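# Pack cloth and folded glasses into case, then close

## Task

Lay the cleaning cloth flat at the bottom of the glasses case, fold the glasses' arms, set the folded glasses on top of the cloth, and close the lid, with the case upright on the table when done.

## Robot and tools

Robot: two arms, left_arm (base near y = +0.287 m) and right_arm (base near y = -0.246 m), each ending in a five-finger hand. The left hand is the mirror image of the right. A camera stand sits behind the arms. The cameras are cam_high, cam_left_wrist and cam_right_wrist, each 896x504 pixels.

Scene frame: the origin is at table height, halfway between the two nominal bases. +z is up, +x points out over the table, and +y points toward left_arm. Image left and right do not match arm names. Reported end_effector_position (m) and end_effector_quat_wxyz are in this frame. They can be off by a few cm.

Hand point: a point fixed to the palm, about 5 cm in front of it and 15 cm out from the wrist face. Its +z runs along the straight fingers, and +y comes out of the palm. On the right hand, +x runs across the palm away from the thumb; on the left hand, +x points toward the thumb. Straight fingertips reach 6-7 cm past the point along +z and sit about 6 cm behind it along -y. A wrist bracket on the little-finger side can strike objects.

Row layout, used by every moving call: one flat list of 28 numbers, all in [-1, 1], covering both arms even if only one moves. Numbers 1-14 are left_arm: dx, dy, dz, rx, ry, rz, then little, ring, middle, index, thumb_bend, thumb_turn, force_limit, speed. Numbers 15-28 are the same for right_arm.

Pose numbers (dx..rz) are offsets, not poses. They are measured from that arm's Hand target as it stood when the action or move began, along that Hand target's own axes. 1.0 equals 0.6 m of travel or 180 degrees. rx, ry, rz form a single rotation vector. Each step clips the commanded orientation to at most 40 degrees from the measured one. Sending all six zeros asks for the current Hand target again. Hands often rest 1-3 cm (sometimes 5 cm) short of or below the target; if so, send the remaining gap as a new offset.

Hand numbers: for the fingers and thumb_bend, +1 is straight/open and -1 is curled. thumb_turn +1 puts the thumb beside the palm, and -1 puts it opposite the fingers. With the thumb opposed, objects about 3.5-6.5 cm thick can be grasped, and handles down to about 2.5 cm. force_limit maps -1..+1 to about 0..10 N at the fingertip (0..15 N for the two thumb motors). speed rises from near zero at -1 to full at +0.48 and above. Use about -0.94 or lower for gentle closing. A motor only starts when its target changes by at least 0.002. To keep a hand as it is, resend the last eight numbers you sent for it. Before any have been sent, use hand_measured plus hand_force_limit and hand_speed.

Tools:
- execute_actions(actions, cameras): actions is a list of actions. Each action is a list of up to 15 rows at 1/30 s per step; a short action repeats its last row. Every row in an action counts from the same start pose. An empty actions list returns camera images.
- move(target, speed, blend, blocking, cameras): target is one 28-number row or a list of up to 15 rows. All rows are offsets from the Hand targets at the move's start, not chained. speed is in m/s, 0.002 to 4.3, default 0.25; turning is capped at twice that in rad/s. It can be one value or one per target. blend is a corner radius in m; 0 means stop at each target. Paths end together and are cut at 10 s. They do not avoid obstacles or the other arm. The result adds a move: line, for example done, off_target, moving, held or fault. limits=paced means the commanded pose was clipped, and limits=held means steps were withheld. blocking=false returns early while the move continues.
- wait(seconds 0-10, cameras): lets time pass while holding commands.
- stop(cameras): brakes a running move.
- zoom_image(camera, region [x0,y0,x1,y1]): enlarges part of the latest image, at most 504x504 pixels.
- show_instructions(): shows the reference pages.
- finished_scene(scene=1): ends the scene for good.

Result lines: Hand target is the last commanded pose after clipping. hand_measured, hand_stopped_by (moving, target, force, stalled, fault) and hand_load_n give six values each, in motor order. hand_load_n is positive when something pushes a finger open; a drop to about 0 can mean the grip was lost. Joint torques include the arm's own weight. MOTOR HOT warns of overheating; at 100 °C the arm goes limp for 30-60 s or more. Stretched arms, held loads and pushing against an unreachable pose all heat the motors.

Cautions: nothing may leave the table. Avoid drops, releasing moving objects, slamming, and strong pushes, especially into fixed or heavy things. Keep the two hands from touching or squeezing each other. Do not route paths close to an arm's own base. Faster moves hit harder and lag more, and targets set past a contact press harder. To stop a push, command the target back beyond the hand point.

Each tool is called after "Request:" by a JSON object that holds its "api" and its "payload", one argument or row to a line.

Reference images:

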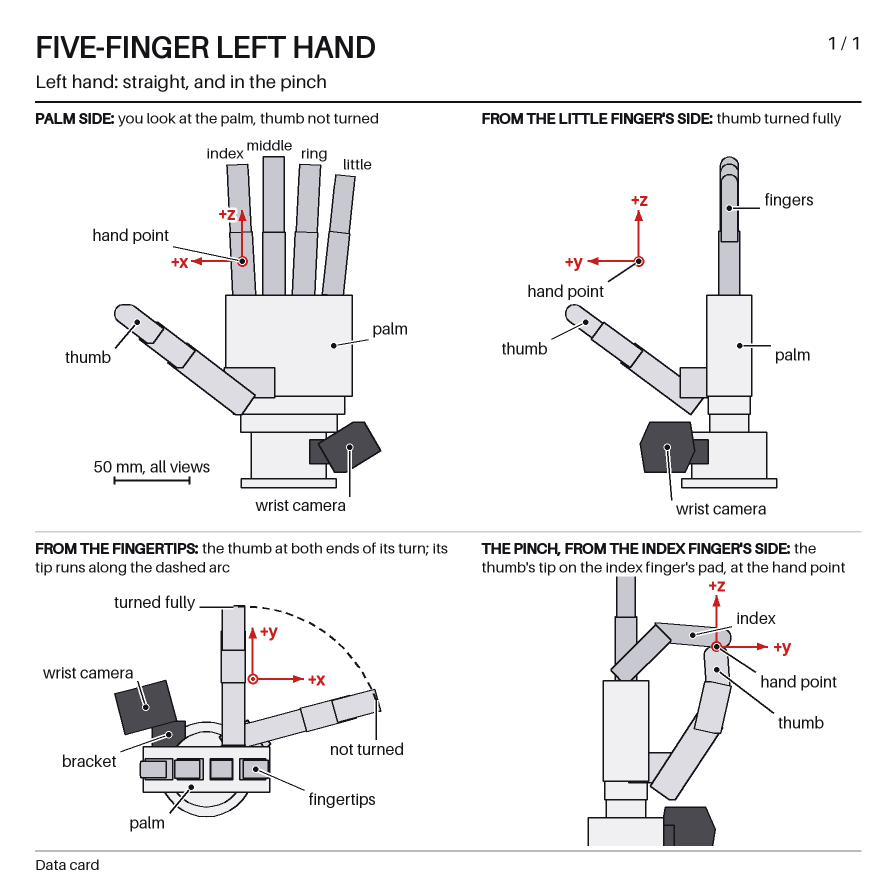

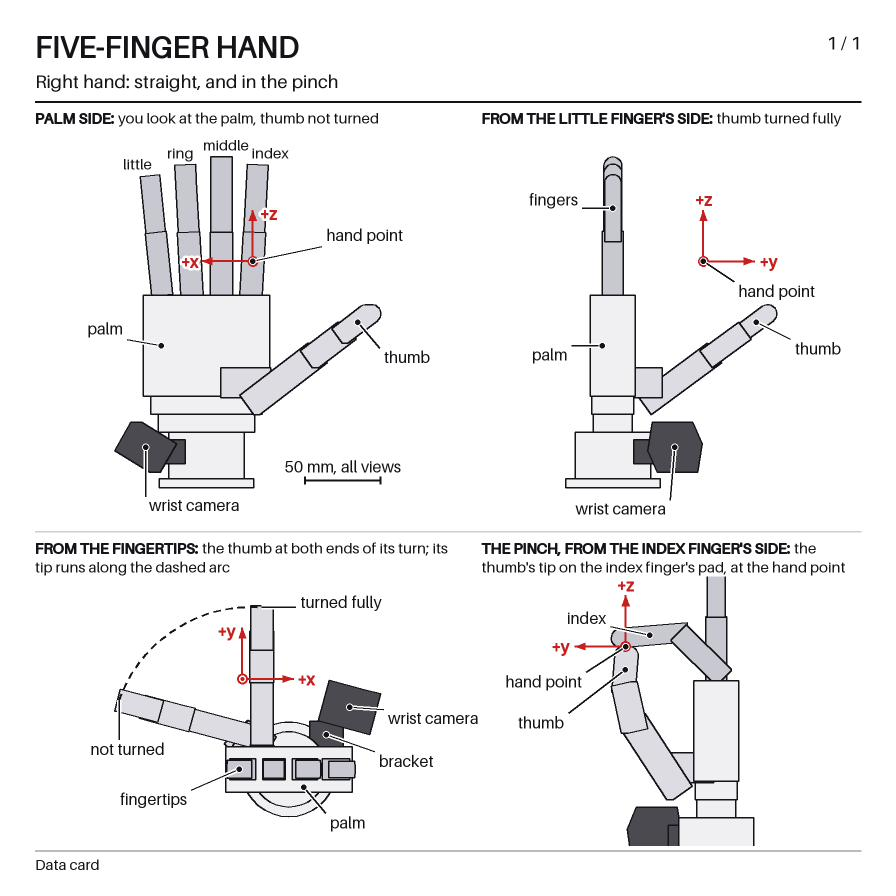

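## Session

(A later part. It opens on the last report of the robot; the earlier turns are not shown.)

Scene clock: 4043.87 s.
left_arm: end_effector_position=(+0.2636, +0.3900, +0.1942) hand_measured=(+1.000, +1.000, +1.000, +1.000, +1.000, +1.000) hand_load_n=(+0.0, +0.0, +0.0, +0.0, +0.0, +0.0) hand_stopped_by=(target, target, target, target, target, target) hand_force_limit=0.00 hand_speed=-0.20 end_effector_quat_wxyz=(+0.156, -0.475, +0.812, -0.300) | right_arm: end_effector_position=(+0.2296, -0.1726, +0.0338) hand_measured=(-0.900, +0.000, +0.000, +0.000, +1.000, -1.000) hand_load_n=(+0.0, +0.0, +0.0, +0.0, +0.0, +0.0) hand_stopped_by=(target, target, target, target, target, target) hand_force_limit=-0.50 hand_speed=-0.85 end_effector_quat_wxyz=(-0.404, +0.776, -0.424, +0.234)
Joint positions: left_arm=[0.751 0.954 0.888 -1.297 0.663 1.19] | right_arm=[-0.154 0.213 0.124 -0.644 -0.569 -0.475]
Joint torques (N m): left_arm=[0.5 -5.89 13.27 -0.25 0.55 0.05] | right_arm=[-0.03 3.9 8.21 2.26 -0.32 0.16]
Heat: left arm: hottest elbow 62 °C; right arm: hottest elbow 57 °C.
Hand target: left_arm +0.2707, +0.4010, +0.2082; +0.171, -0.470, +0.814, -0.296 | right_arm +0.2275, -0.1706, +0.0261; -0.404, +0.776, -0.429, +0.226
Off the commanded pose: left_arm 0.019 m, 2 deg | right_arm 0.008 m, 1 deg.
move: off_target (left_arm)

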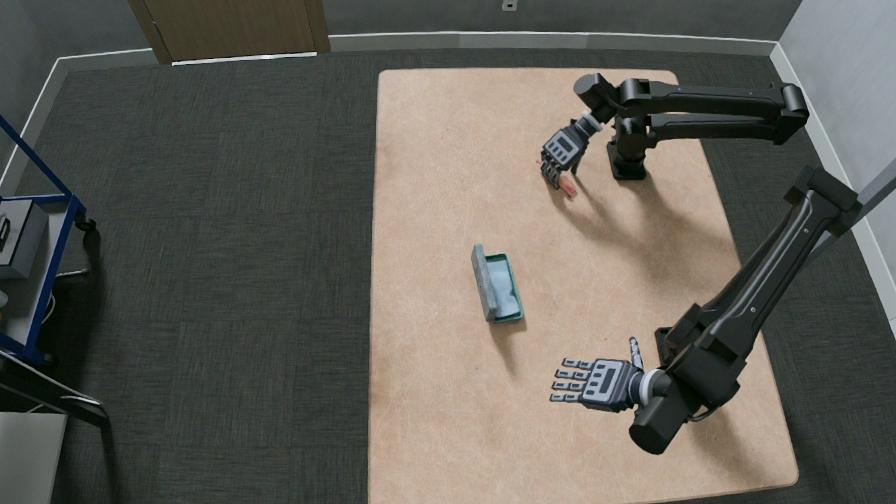

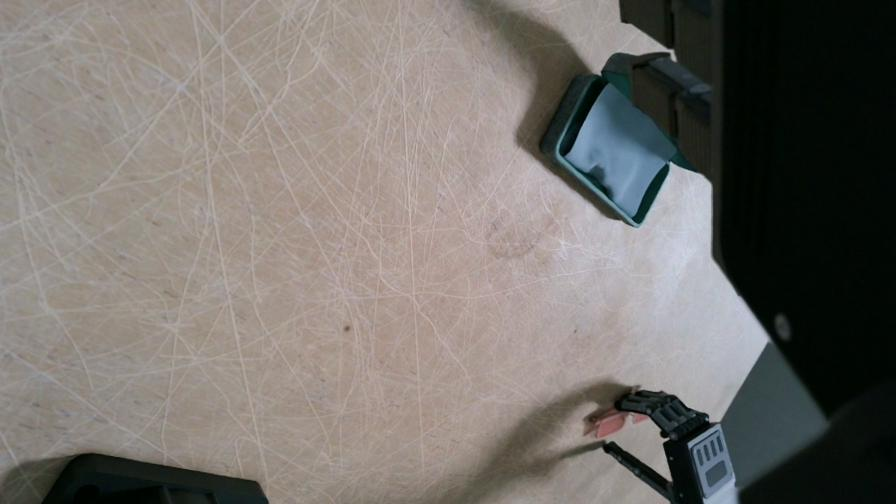

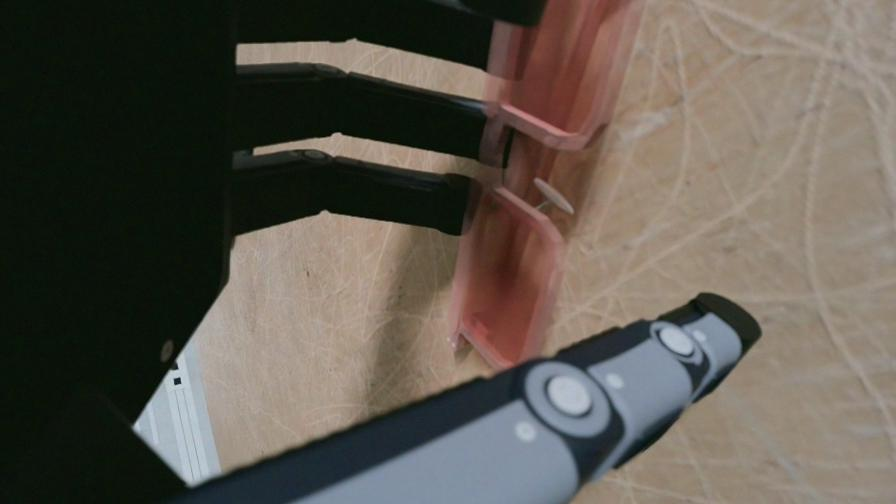

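Request:
{"api": "execute_actions", "payload": {
  "actions": []
}}

Scene clock: 4079.17 s.
left_arm: end_effector_position=(+0.2636, +0.3900, +0.1942) hand_measured=(+1.000, +1.000, +1.000, +1.000, +1.000, +1.000) hand_load_n=(+0.0, +0.0, +0.0, +0.0, +0.0, +0.0) hand_stopped_by=(target, target, target, target, target, target) hand_force_limit=0.00 hand_speed=-0.20 end_effector_quat_wxyz=(+0.156, -0.475, +0.812, -0.300) | right_arm: end_effector_position=(+0.2296, -0.1726, +0.0338) hand_measured=(-0.900, +0.000, +0.000, +0.000, +1.000, -1.000) hand_load_n=(+0.0, +0.0, +0.0, +0.0, +0.0, +0.0) hand_stopped_by=(target, target, target, target, target, target) hand_force_limit=-0.50 hand_speed=-0.85 end_effector_quat_wxyz=(-0.404, +0.776, -0.424, +0.234)
Joint positions: left_arm=[0.751 0.954 0.888 -1.297 0.663 1.19] | right_arm=[-0.154 0.213 0.124 -0.644 -0.569 -0.475]
Joint velocities: within noise
Joint torques (N m): left_arm=[0.21 -5.54 13.3 -0.36 0.54 0.03] | right_arm=[-0.03 3.84 8.21 2.26 -0.32 0.15]
Heat: left arm: hottest elbow 62 °C; right arm: hottest elbow 55 °C.
Hand target: left_arm +0.2707, +0.4010, +0.2082; +0.171, -0.470, +0.814, -0.296 | right_arm +0.2275, -0.1706, +0.0261; -0.404, +0.776, -0.429, +0.226
Off the commanded pose: left_arm 0.019 m, 2 deg | right_arm 0.008 m, 1 deg.

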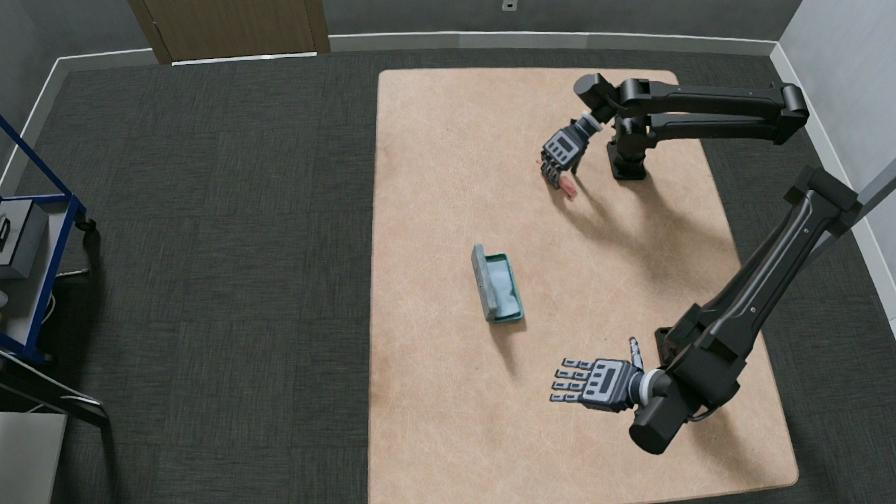

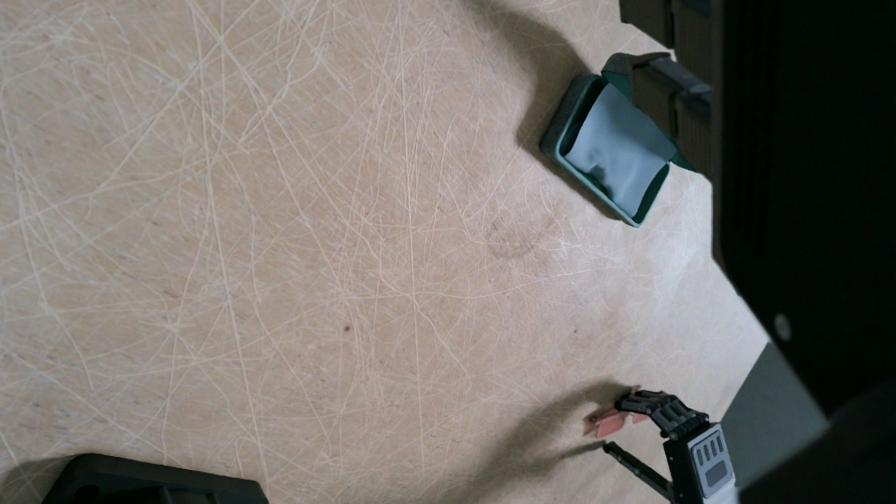

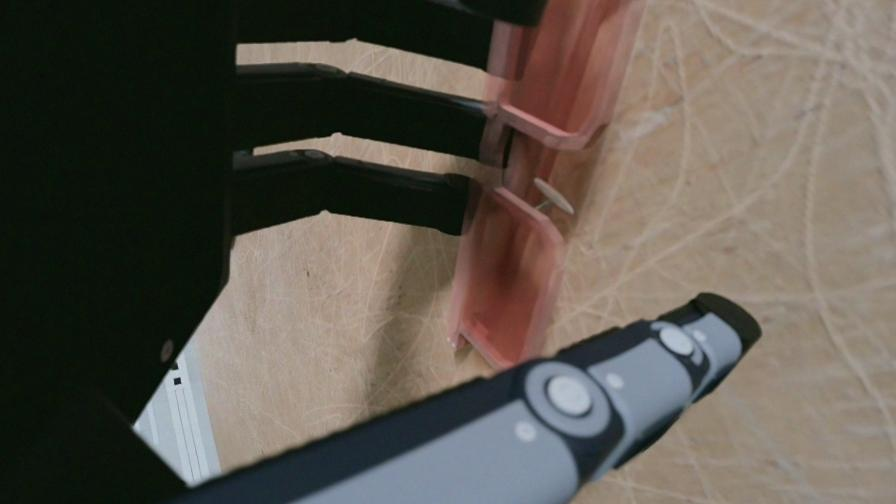

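Request:
{"api": "zoom_image", "payload": {
  "camera": "cam_right_wrist",
  "region": [230, 0, 734, 400]
}}

Request:
{"api": "zoom_image", "payload": {
  "camera": "cam_left_wrist",
  "region": [540, 350, 760, 504]
}}

Request:
{"api": "zoom_image", "payload": {
  "camera": "cam_high",
  "region": [500, 100, 640, 230]
}}

Scaled by 1.000.

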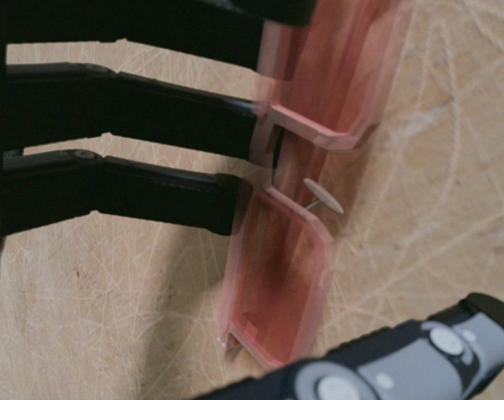

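Scaled by 2.291 from the camera's 896x504 image, which has a finer 1280x720 frame.

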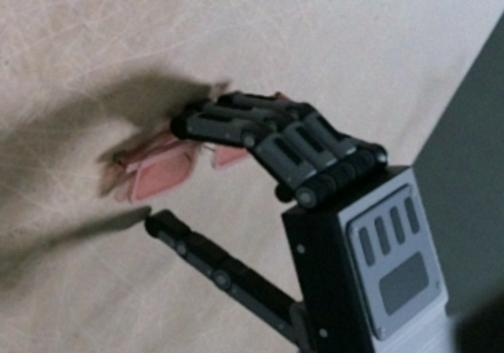

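Scaled by 3.600 from the camera's 896x504 image, which has a finer 1280x720 frame.

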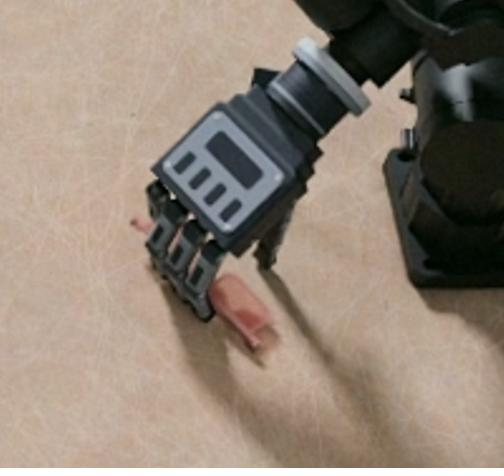

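Request:
{"api": "move", "payload": {
  "target": [0,0,0,0,0,0,1,1,1,1,1,1,0,-0.2,-0.036,-0.007,0.0099,0,0,0,-0.9,0,0,0,1,-1,-0.5,-0.85],
  "speed": 0.06,
  "cameras": ["all"]
}}

Request:
{"api": "zoom_image", "payload": {
  "camera": "cam_high",
  "region": [500, 100, 640, 230]
}}

Request:
{"api": "zoom_image", "payload": {
  "camera": "cam_left_wrist",
  "region": [540, 350, 760, 504]
}}

Scene clock: 4151.97 s.
left_arm: end_effector_position=(+0.2636, +0.3900, +0.1942) hand_measured=(+1.000, +1.000, +1.000, +1.000, +1.000, +1.000) hand_load_n=(+0.0, +0.0, +0.0, +0.0, +0.0, +0.0) hand_stopped_by=(target, target, target, target, target, target) hand_force_limit=0.00 hand_speed=-0.20 end_effector_quat_wxyz=(+0.156, -0.475, +0.812, -0.300) | right_arm: end_effector_position=(+0.2240, -0.1517, +0.0326) hand_measured=(-0.900, +0.000, +0.000, +0.000, +1.000, -1.000) hand_load_n=(+0.0, +0.0, -0.5, +0.0, +0.0, +0.0) hand_stopped_by=(target, target, target, target, target, target) hand_force_limit=-0.50 hand_speed=-0.85 end_effector_quat_wxyz=(-0.400, +0.777, -0.427, +0.230)
Joint positions: left_arm=[0.751 0.954 0.888 -1.297 0.663 1.19] | right_arm=[0.063 0.143 0.112 -0.641 -0.399 -0.32]
Joint torques (N m): left_arm=[0.26 -5.95 13.34 -0.36 0.55 0.05] | right_arm=[0.15 2.67 8.06 2.33 -0.31 0.21]
Heat: left arm: hottest elbow 62 °C; right arm: hottest elbow 53 °C.
Hand target: left_arm +0.2707, +0.4010, +0.2082; +0.171, -0.470, +0.814, -0.296 | right_arm +0.2222, -0.1484, +0.0260; -0.404, +0.776, -0.429, +0.226
Off the commanded pose: left_arm 0.019 m, 2 deg | right_arm 0.008 m, 1 deg.
move: off_target (left_arm)

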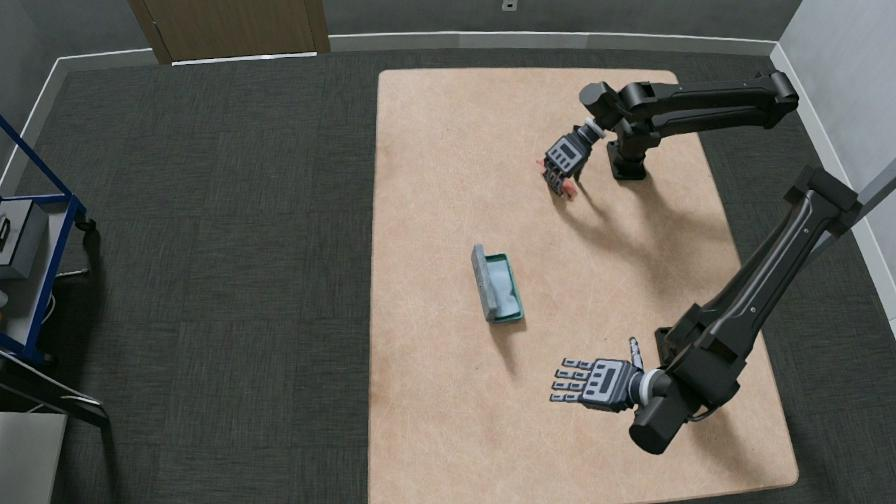

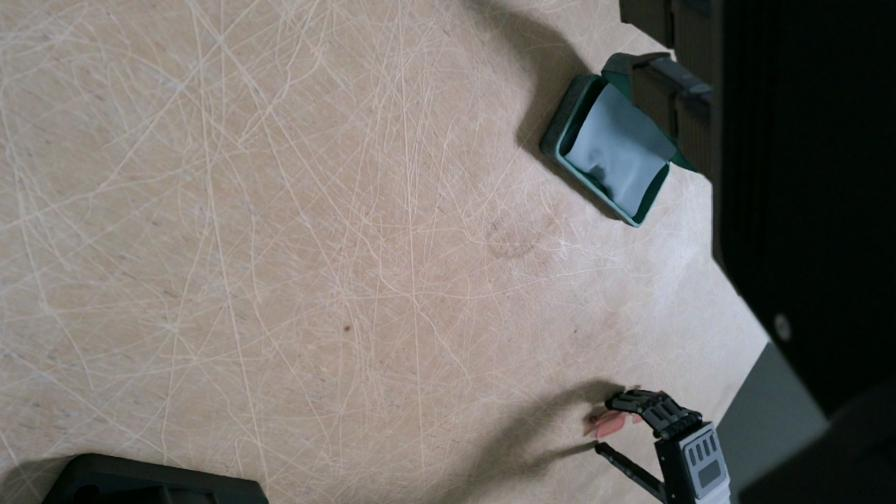

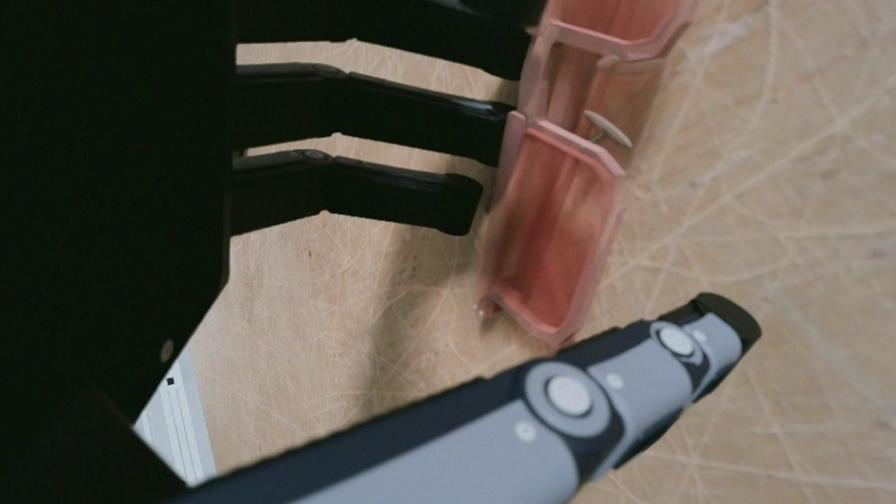

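Scaled by 3.600 from the camera's 896x504 image, which has a finer 1280x720 frame.

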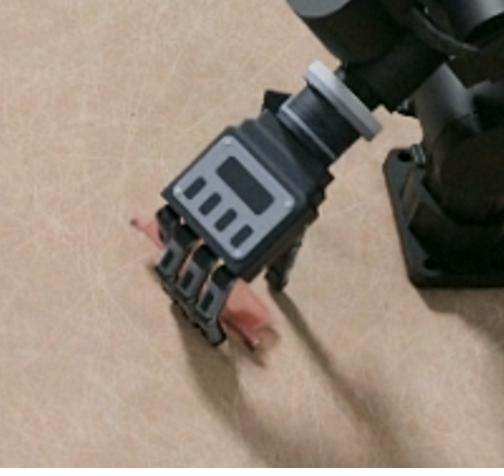

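Scaled by 2.291 from the camera's 896x504 image, which has a finer 1280x720 frame.

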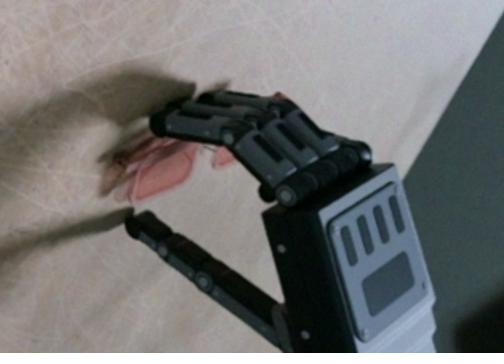

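Request:
{"api": "move", "payload": {
  "target": [0,0,0,0,0,0,1,1,1,1,1,1,0,-0.2,0,0,0,0,0,0,-0.9,0,0,0,0.5,-1,-0.6,-0.92],
  "speed": 0.06,
  "cameras": ["all"]
}}

Request:
{"api": "zoom_image", "payload": {
  "camera": "cam_left_wrist",
  "region": [540, 350, 760, 504]
}}

Scene clock: 4183.87 s.
left_arm: end_effector_position=(+0.2636, +0.3900, +0.1942) hand_measured=(+1.000, +1.000, +1.000, +1.000, +1.000, +1.000) hand_load_n=(+0.0, +0.0, +0.0, +0.0, +0.0, +0.0) hand_stopped_by=(target, target, target, target, target, target) hand_force_limit=0.00 hand_speed=-0.20 end_effector_quat_wxyz=(+0.156, -0.475, +0.812, -0.300) | right_arm: end_effector_position=(+0.2241, -0.1516, +0.0326) hand_measured=(-0.900, +0.000, +0.000, +0.000, +0.508, -1.000) hand_load_n=(+0.5, +0.0, +0.0, +1.5, +3.0, -0.5) hand_stopped_by=(target, target, target, target, force, target) hand_force_limit=-0.60 hand_speed=-0.92 end_effector_quat_wxyz=(-0.400, +0.777, -0.427, +0.231)
Joint positions: left_arm=[0.751 0.954 0.888 -1.297 0.663 1.19] | right_arm=[0.064 0.142 0.112 -0.641 -0.398 -0.318]
Joint torques (N m): left_arm=[0.5 -5.66 13.23 -0.21 0.54 0.05] | right_arm=[0.26 2.73 8.03 2.32 -0.31 0.2]
Heat: left arm: hottest elbow 62 °C; right arm: hottest elbow 53 °C.
Hand target: left_arm +0.2707, +0.4010, +0.2082; +0.171, -0.470, +0.814, -0.296 | right_arm +0.2222, -0.1484, +0.0260; -0.404, +0.776, -0.429, +0.226
Off the commanded pose: left_arm 0.019 m, 2 deg | right_arm 0.008 m, 1 deg.
move: off_target (left_arm)

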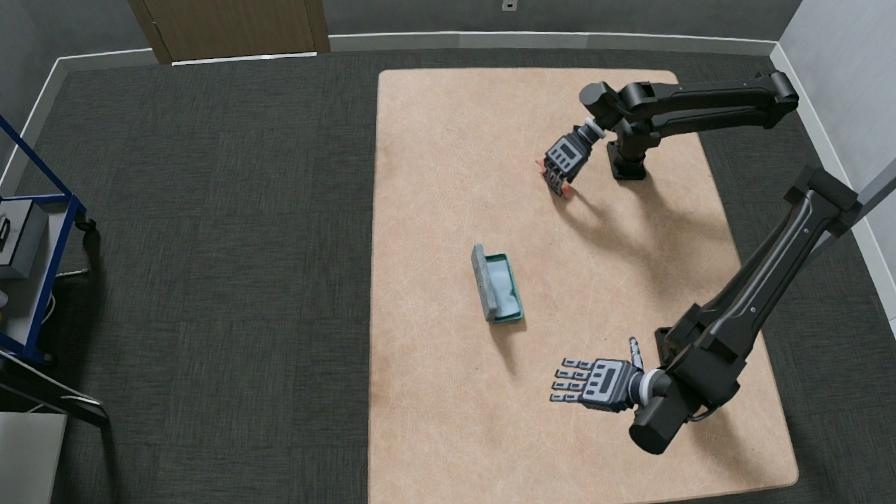

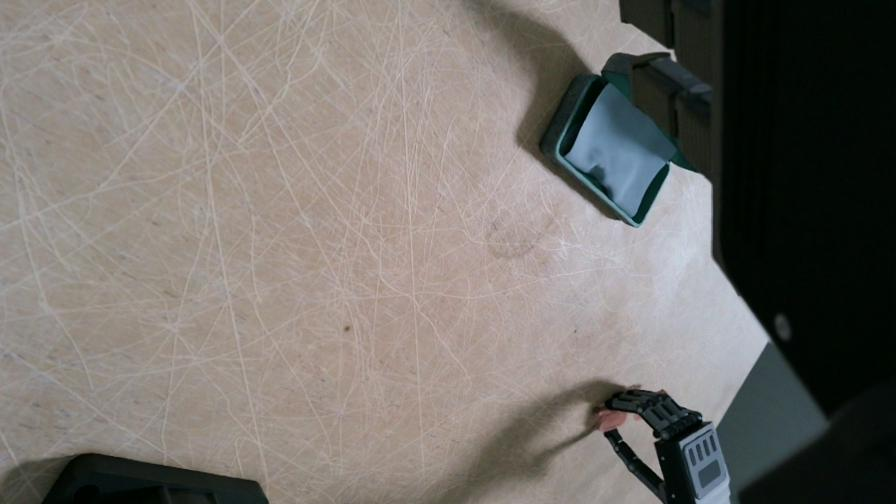

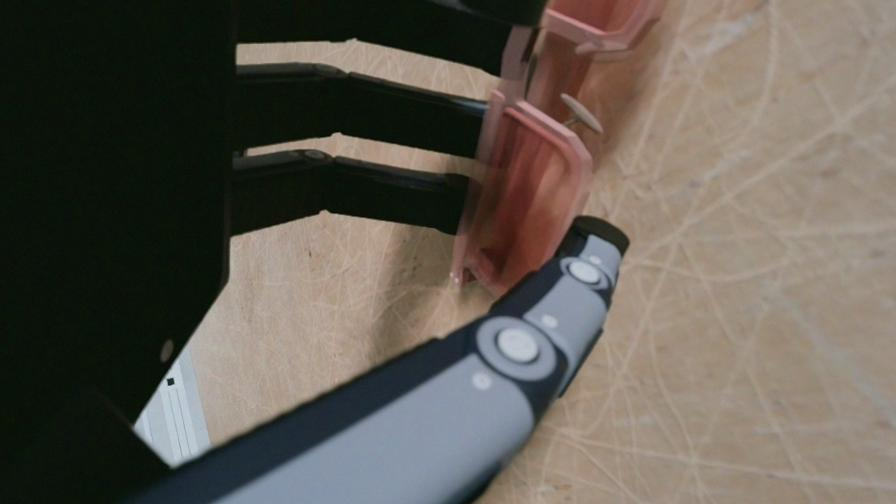

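Scaled by 2.291 from the camera's 896x504 image, which has a finer 1280x720 frame.

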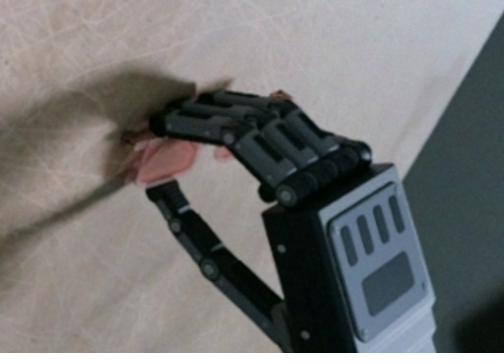

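Request:
{"api": "move", "payload": {
  "target": [0,0,0,0,0,0,1,1,1,1,1,1,0,-0.2,0,0,0,0,0,0,-0.9,-0.2,-0.2,-0.2,0.508,-1,-0.5,-0.92],
  "speed": 0.06,
  "cameras": ["cam_right_wrist","cam_left_wrist"]
}}

Request:
{"api": "zoom_image", "payload": {
  "camera": "cam_left_wrist",
  "region": [540, 350, 760, 504]
}}

Scene clock: 4197.87 s.
left_arm: end_effector_position=(+0.2636, +0.3900, +0.1942) hand_measured=(+1.000, +1.000, +1.000, +1.000, +1.000, +1.000) hand_load_n=(+0.0, +0.0, +0.0, +0.0, +0.0, +0.0) hand_stopped_by=(target, target, target, target, target, target) hand_force_limit=0.00 hand_speed=-0.20 end_effector_quat_wxyz=(+0.156, -0.475, +0.812, -0.300) | right_arm: end_effector_position=(+0.2239, -0.1513, +0.0325) hand_measured=(-0.900, -0.044, -0.006, -0.006, +0.510, -1.000) hand_load_n=(+0.0, +3.5, +0.5, +2.5, +6.5, +1.0) hand_stopped_by=(target, force, force, force, force, target) hand_force_limit=-0.50 hand_speed=-0.92 end_effector_quat_wxyz=(-0.401, +0.777, -0.428, +0.230)
Joint positions: left_arm=[0.751 0.954 0.888 -1.297 0.663 1.19] | right_arm=[0.065 0.142 0.111 -0.64 -0.398 -0.316]
Joint torques (N m): left_arm=[0.44 -5.66 13.39 -0.24 0.55 0.04] | right_arm=[0.21 2.73 8.09 2.32 -0.3 0.18]
Heat: left arm: hottest elbow 62 °C; right arm: hottest elbow 53 °C.
Hand target: left_arm +0.2707, +0.4010, +0.2082; +0.171, -0.470, +0.814, -0.296 | right_arm +0.2222, -0.1484, +0.0260; -0.404, +0.776, -0.429, +0.226
Off the commanded pose: left_arm 0.019 m, 2 deg | right_arm 0.007 m, 1 deg.
move: off_target (left_arm)
Images, in order (width x height): cam_left_wrist 896x504, cam_right_wrist 896x504.

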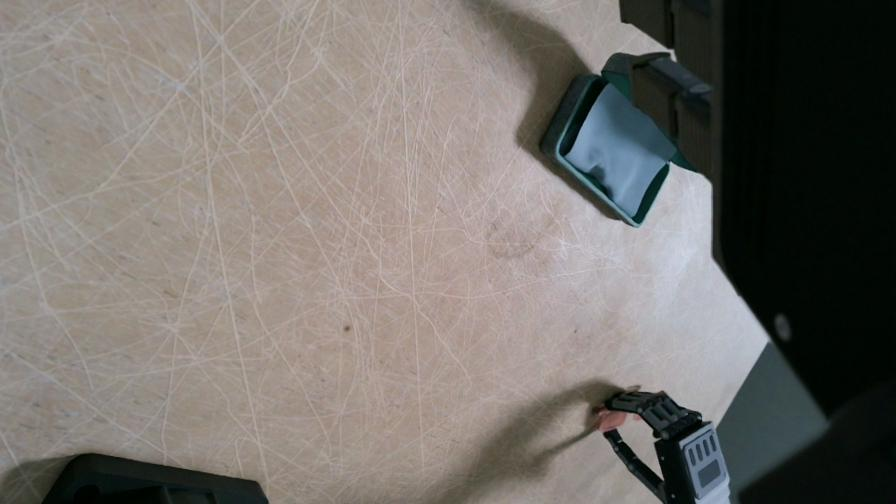

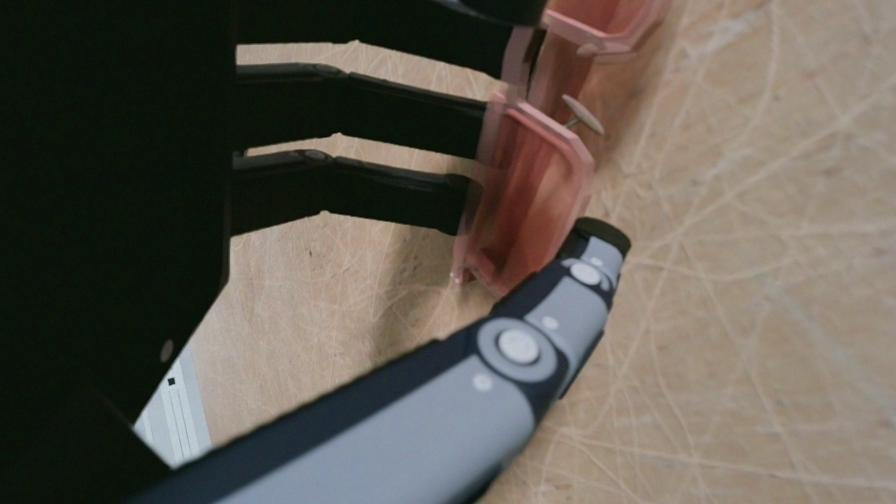

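Scaled by 2.291 from the camera's 896x504 image, which has a finer 1280x720 frame.

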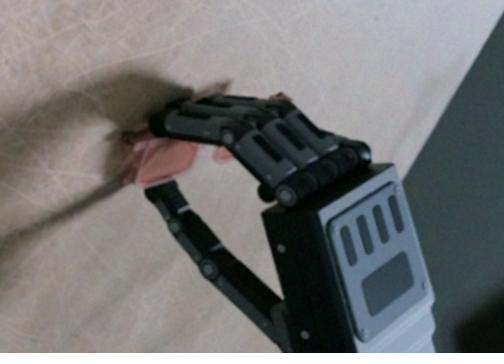

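Request:
{"api": "move", "payload": {
  "target": [0,0,0,0,0,0,1,1,1,1,1,1,0,-0.2,0.0062,-0.1239,-0.0555,0,0,0,-0.9,-0.2,-0.2,-0.2,0.508,-1,-0.5,-0.92],
  "speed": 0.06,
  "cameras": ["all"]
}}

Request:
{"api": "zoom_image", "payload": {
  "camera": "cam_left_wrist",
  "region": [540, 350, 760, 504]
}}

Request:
{"api": "zoom_image", "payload": {
  "camera": "cam_high",
  "region": [500, 100, 640, 230]
}}

Scene clock: 4210.93 s.
left_arm: end_effector_position=(+0.2636, +0.3900, +0.1942) hand_measured=(+1.000, +1.000, +1.000, +1.000, +1.000, +1.000) hand_load_n=(-0.5, +0.0, +0.0, +0.0, +0.0, +0.0) hand_stopped_by=(target, target, target, target, target, target) hand_force_limit=0.00 hand_speed=-0.20 end_effector_quat_wxyz=(+0.156, -0.475, +0.812, -0.300) | right_arm: end_effector_position=(+0.2279, -0.1449, +0.0732) hand_measured=(-0.900, -0.044, -0.006, -0.006, +0.510, -1.000) hand_load_n=(+0.5, +3.0, +0.5, +2.5, +6.0, +0.5) hand_stopped_by=(target, force, force, force, force, target) hand_force_limit=-0.50 hand_speed=-0.92 end_effector_quat_wxyz=(-0.390, +0.783, -0.436, +0.211)
Joint positions: left_arm=[0.751 0.954 0.888 -1.297 0.663 1.19] | right_arm=[0.116 0.243 0.241 -0.704 -0.362 -0.28]
Joint torques (N m): left_arm=[0.5 -5.6 13.23 -0.36 0.58 0.04] | right_arm=[-0.26 3.08 14.3 1.25 -0.3 0.14]
Heat: left arm: hottest elbow 62 °C; right arm: hottest elbow 54 °C.
Hand target: left_arm +0.2707, +0.4010, +0.2082; +0.171, -0.470, +0.814, -0.296 | right_arm +0.2369, -0.1432, +0.1062; -0.404, +0.776, -0.429, +0.226
Off the commanded pose: left_arm 0.019 m, 2 deg | right_arm 0.034 m, 3 deg.
move: off_target (left_arm, right_arm)

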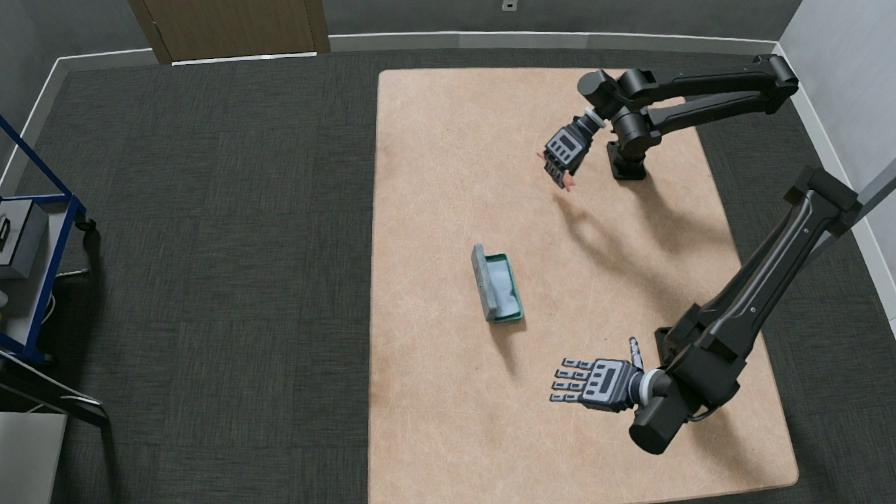

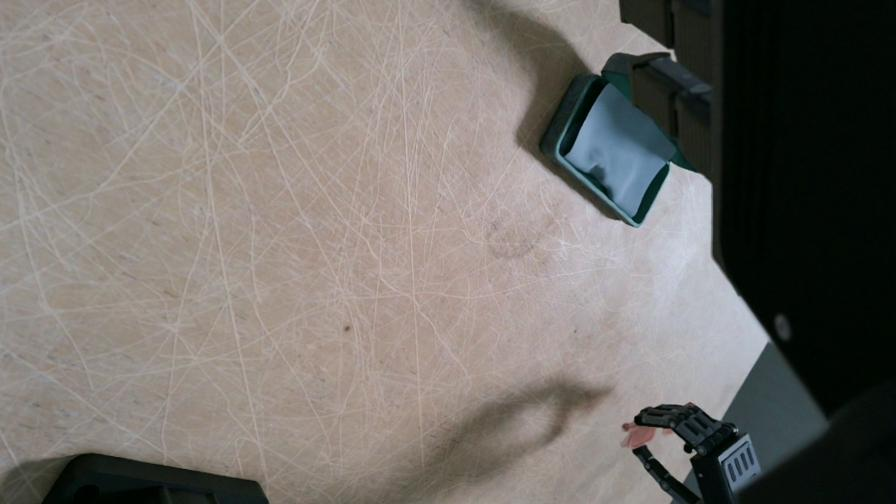

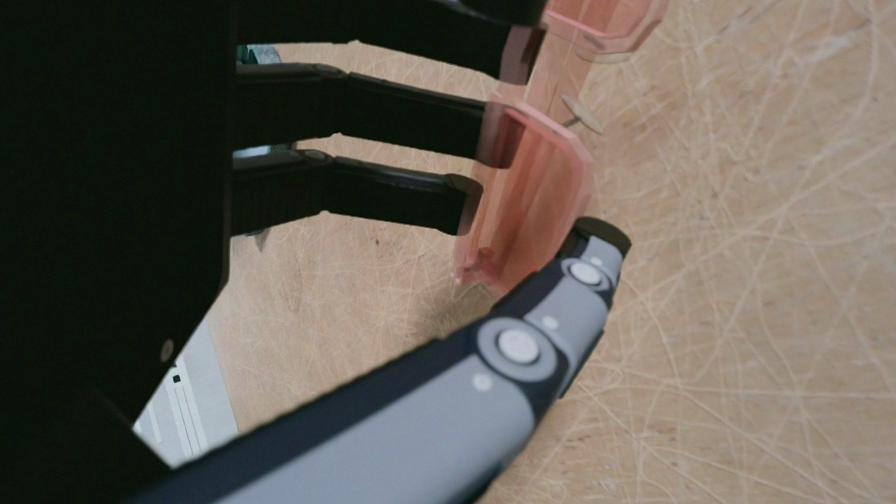

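Scaled by 2.291 from the camera's 896x504 image, which has a finer 1280x720 frame.

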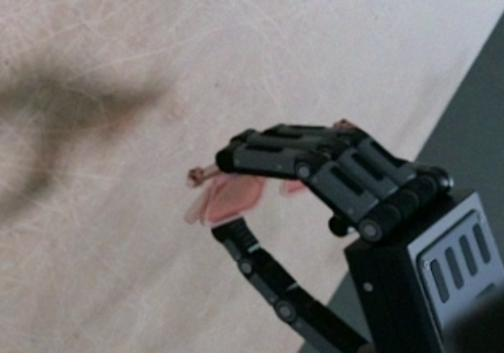

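Scaled by 3.600 from the camera's 896x504 image, which has a finer 1280x720 frame.

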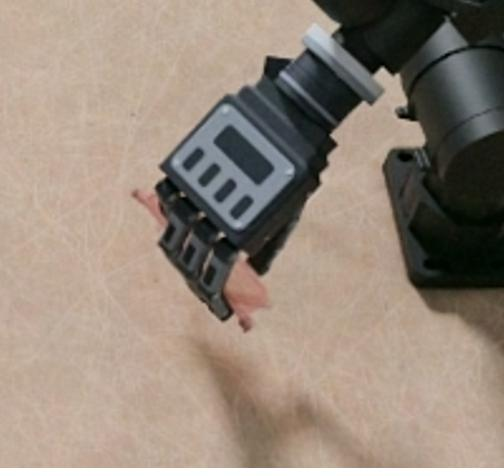

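Request:
{"api": "zoom_image", "payload": {
  "camera": "cam_high",
  "region": [450, 230, 550, 340]
}}

Request:
{"api": "zoom_image", "payload": {
  "camera": "cam_left_wrist",
  "region": [500, 40, 760, 240]
}}

Scaled by 4.582 from the camera's 896x504 image, which has a finer 1280x720 frame.

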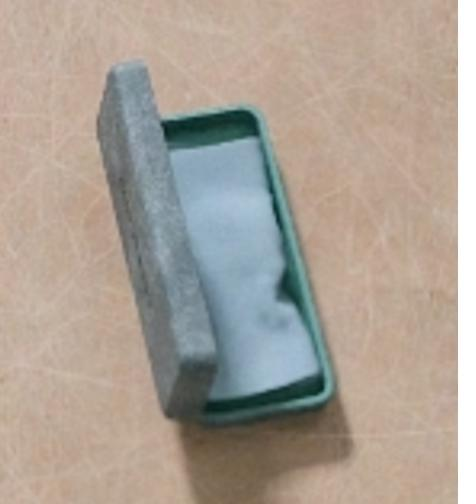

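Scaled by 1.938 from the camera's 896x504 image, which has a finer 1280x720 frame.

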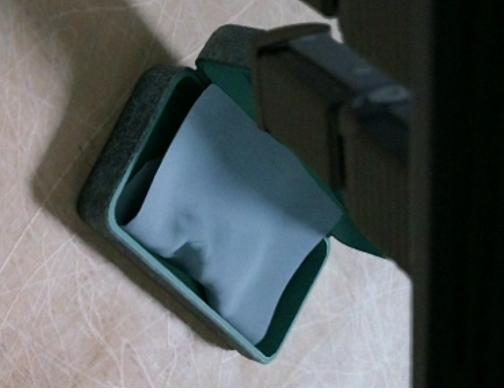

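Request:
{"api": "zoom_image", "payload": {
  "camera": "cam_high",
  "region": [465, 238, 530, 328]
}}

Request:
{"api": "zoom_image", "payload": {
  "camera": "cam_left_wrist",
  "region": [530, 40, 700, 240]
}}

Scaled by 5.600 from the camera's 896x504 image, which has a finer 1280x720 frame.

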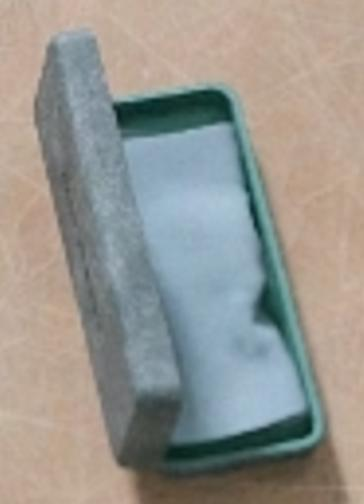

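Scaled by 2.520 from the camera's 896x504 image, which has a finer 1280x720 frame.

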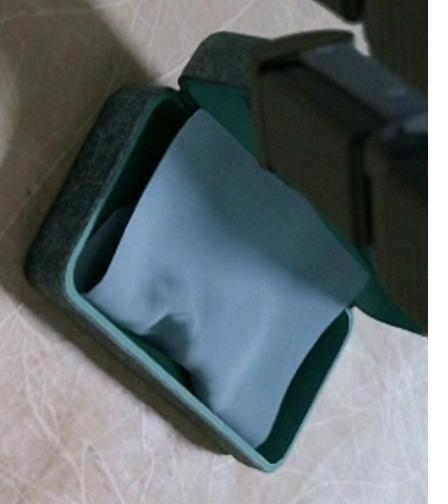

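Request:
{"api": "move", "payload": {
  "target": [
    [0,0,0,0,0,0,1,1,1,1,1,1,0,-0.2,0.007,-0.1267,-0.0627,0,0,0,-0.9,-0.2,-0.2,-0.2,0.508,-1,-0.5,-0.92],
    [0,0,0,0,0,0,1,1,1,1,1,1,0,-0.2,-0.296,-0.3535,0.2613,0.054,0.1007,0.0595,-0.9,-0.2,-0.2,-0.2,0.508,-1,-0.5,-0.92]
  ],
  "speed": 0.12,
  "blend": 0.02,
  "cameras": ["all"]
}}

Request:
{"api": "zoom_image", "payload": {
  "camera": "cam_high",
  "region": [440, 200, 620, 330]
}}

Request:
{"api": "zoom_image", "payload": {
  "camera": "cam_left_wrist",
  "region": [500, 40, 800, 300]
}}

Scene clock: 4513.67 s.
left_arm: end_effector_position=(+0.2636, +0.3900, +0.1942) hand_measured=(+1.000, +1.000, +1.000, +1.000, +1.000, +1.000) hand_load_n=(-0.5, +0.0, +0.0, +0.0, +0.0, -0.5) hand_stopped_by=(target, target, target, target, target, target) hand_force_limit=0.00 hand_speed=-0.20 end_effector_quat_wxyz=(+0.156, -0.475, +0.812, -0.300) | right_arm: end_effector_position=(+0.3435, +0.1158, +0.1631) hand_measured=(-0.900, -0.044, -0.006, -0.006, +0.510, -1.000) hand_load_n=(+0.0, +2.5, +0.0, +3.0, +6.0, +0.5) hand_stopped_by=(target, force, force, force, force, target) hand_force_limit=-0.50 hand_speed=-0.92 end_effector_quat_wxyz=(-0.387, +0.669, -0.531, +0.349)
Joint positions: left_arm=[0.751 0.954 0.888 -1.297 0.663 1.19] | right_arm=[1.086 1.199 0.786 -0.285 0.778 0.469]
Joint torques (N m): left_arm=[0.44 -5.42 13.44 -0.34 0.53 0.04] | right_arm=[-0.21 -5.71 12.92 2.43 0.49 0.16]
Heat: left arm: hottest elbow 63 °C; right arm: hottest elbow 69 °C.
Hand target: left_arm +0.2707, +0.4010, +0.2082; +0.171, -0.470, +0.814, -0.296 | right_arm +0.3544, +0.1402, +0.1896; -0.414, +0.651, -0.536, +0.342
Off the commanded pose: left_arm 0.019 m, 2 deg | right_arm 0.038 m, 4 deg.
move: off_target (left_arm, right_arm)

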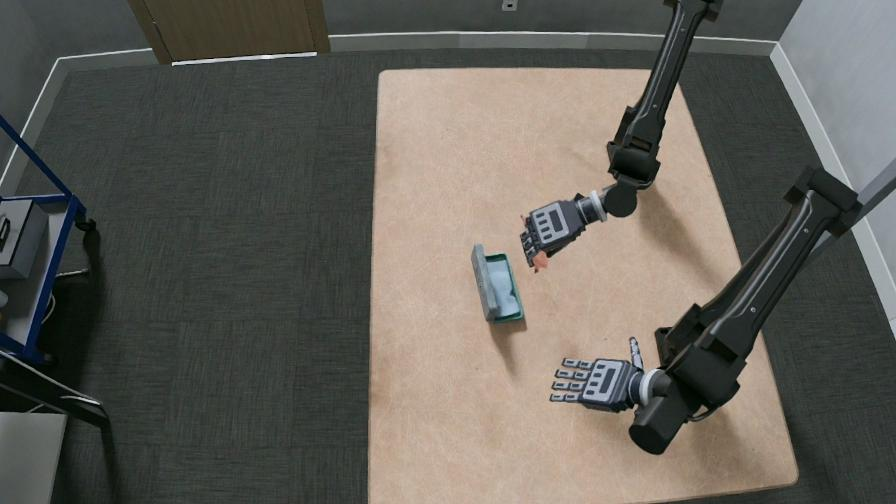

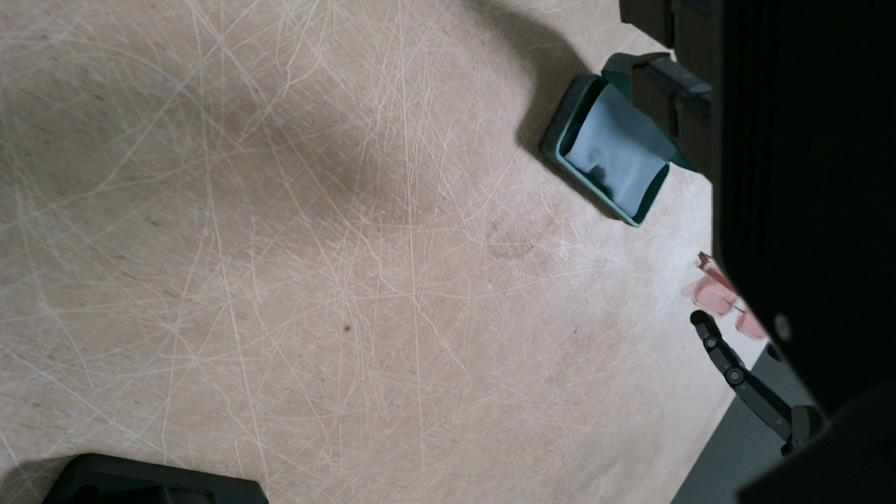

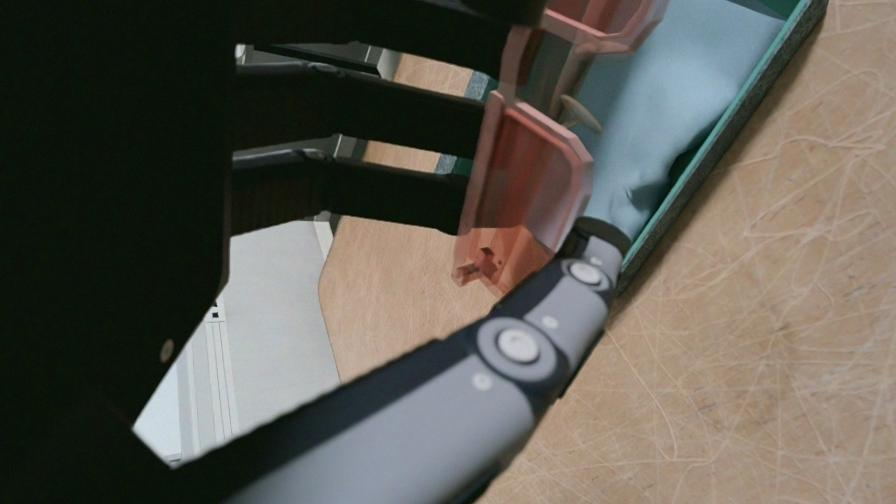

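Scaled by 2.800 from the camera's 896x504 image, which has a finer 1280x720 frame.

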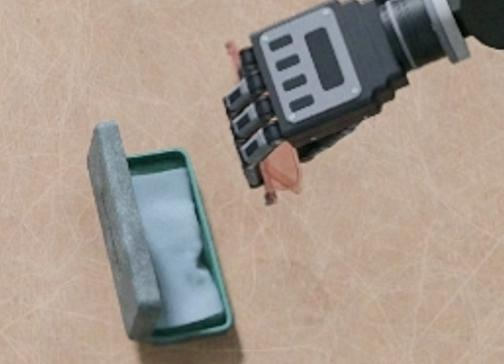

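Scaled by 1.680 from the camera's 896x504 image, which has a finer 1280x720 frame.

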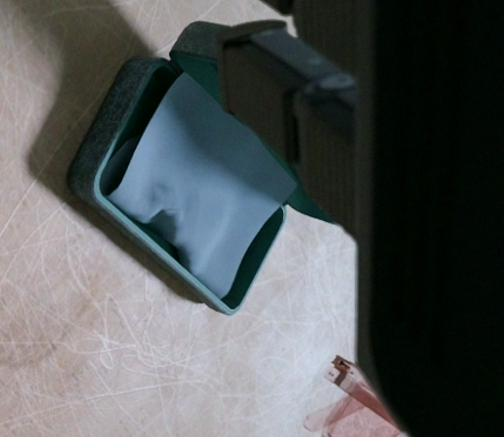

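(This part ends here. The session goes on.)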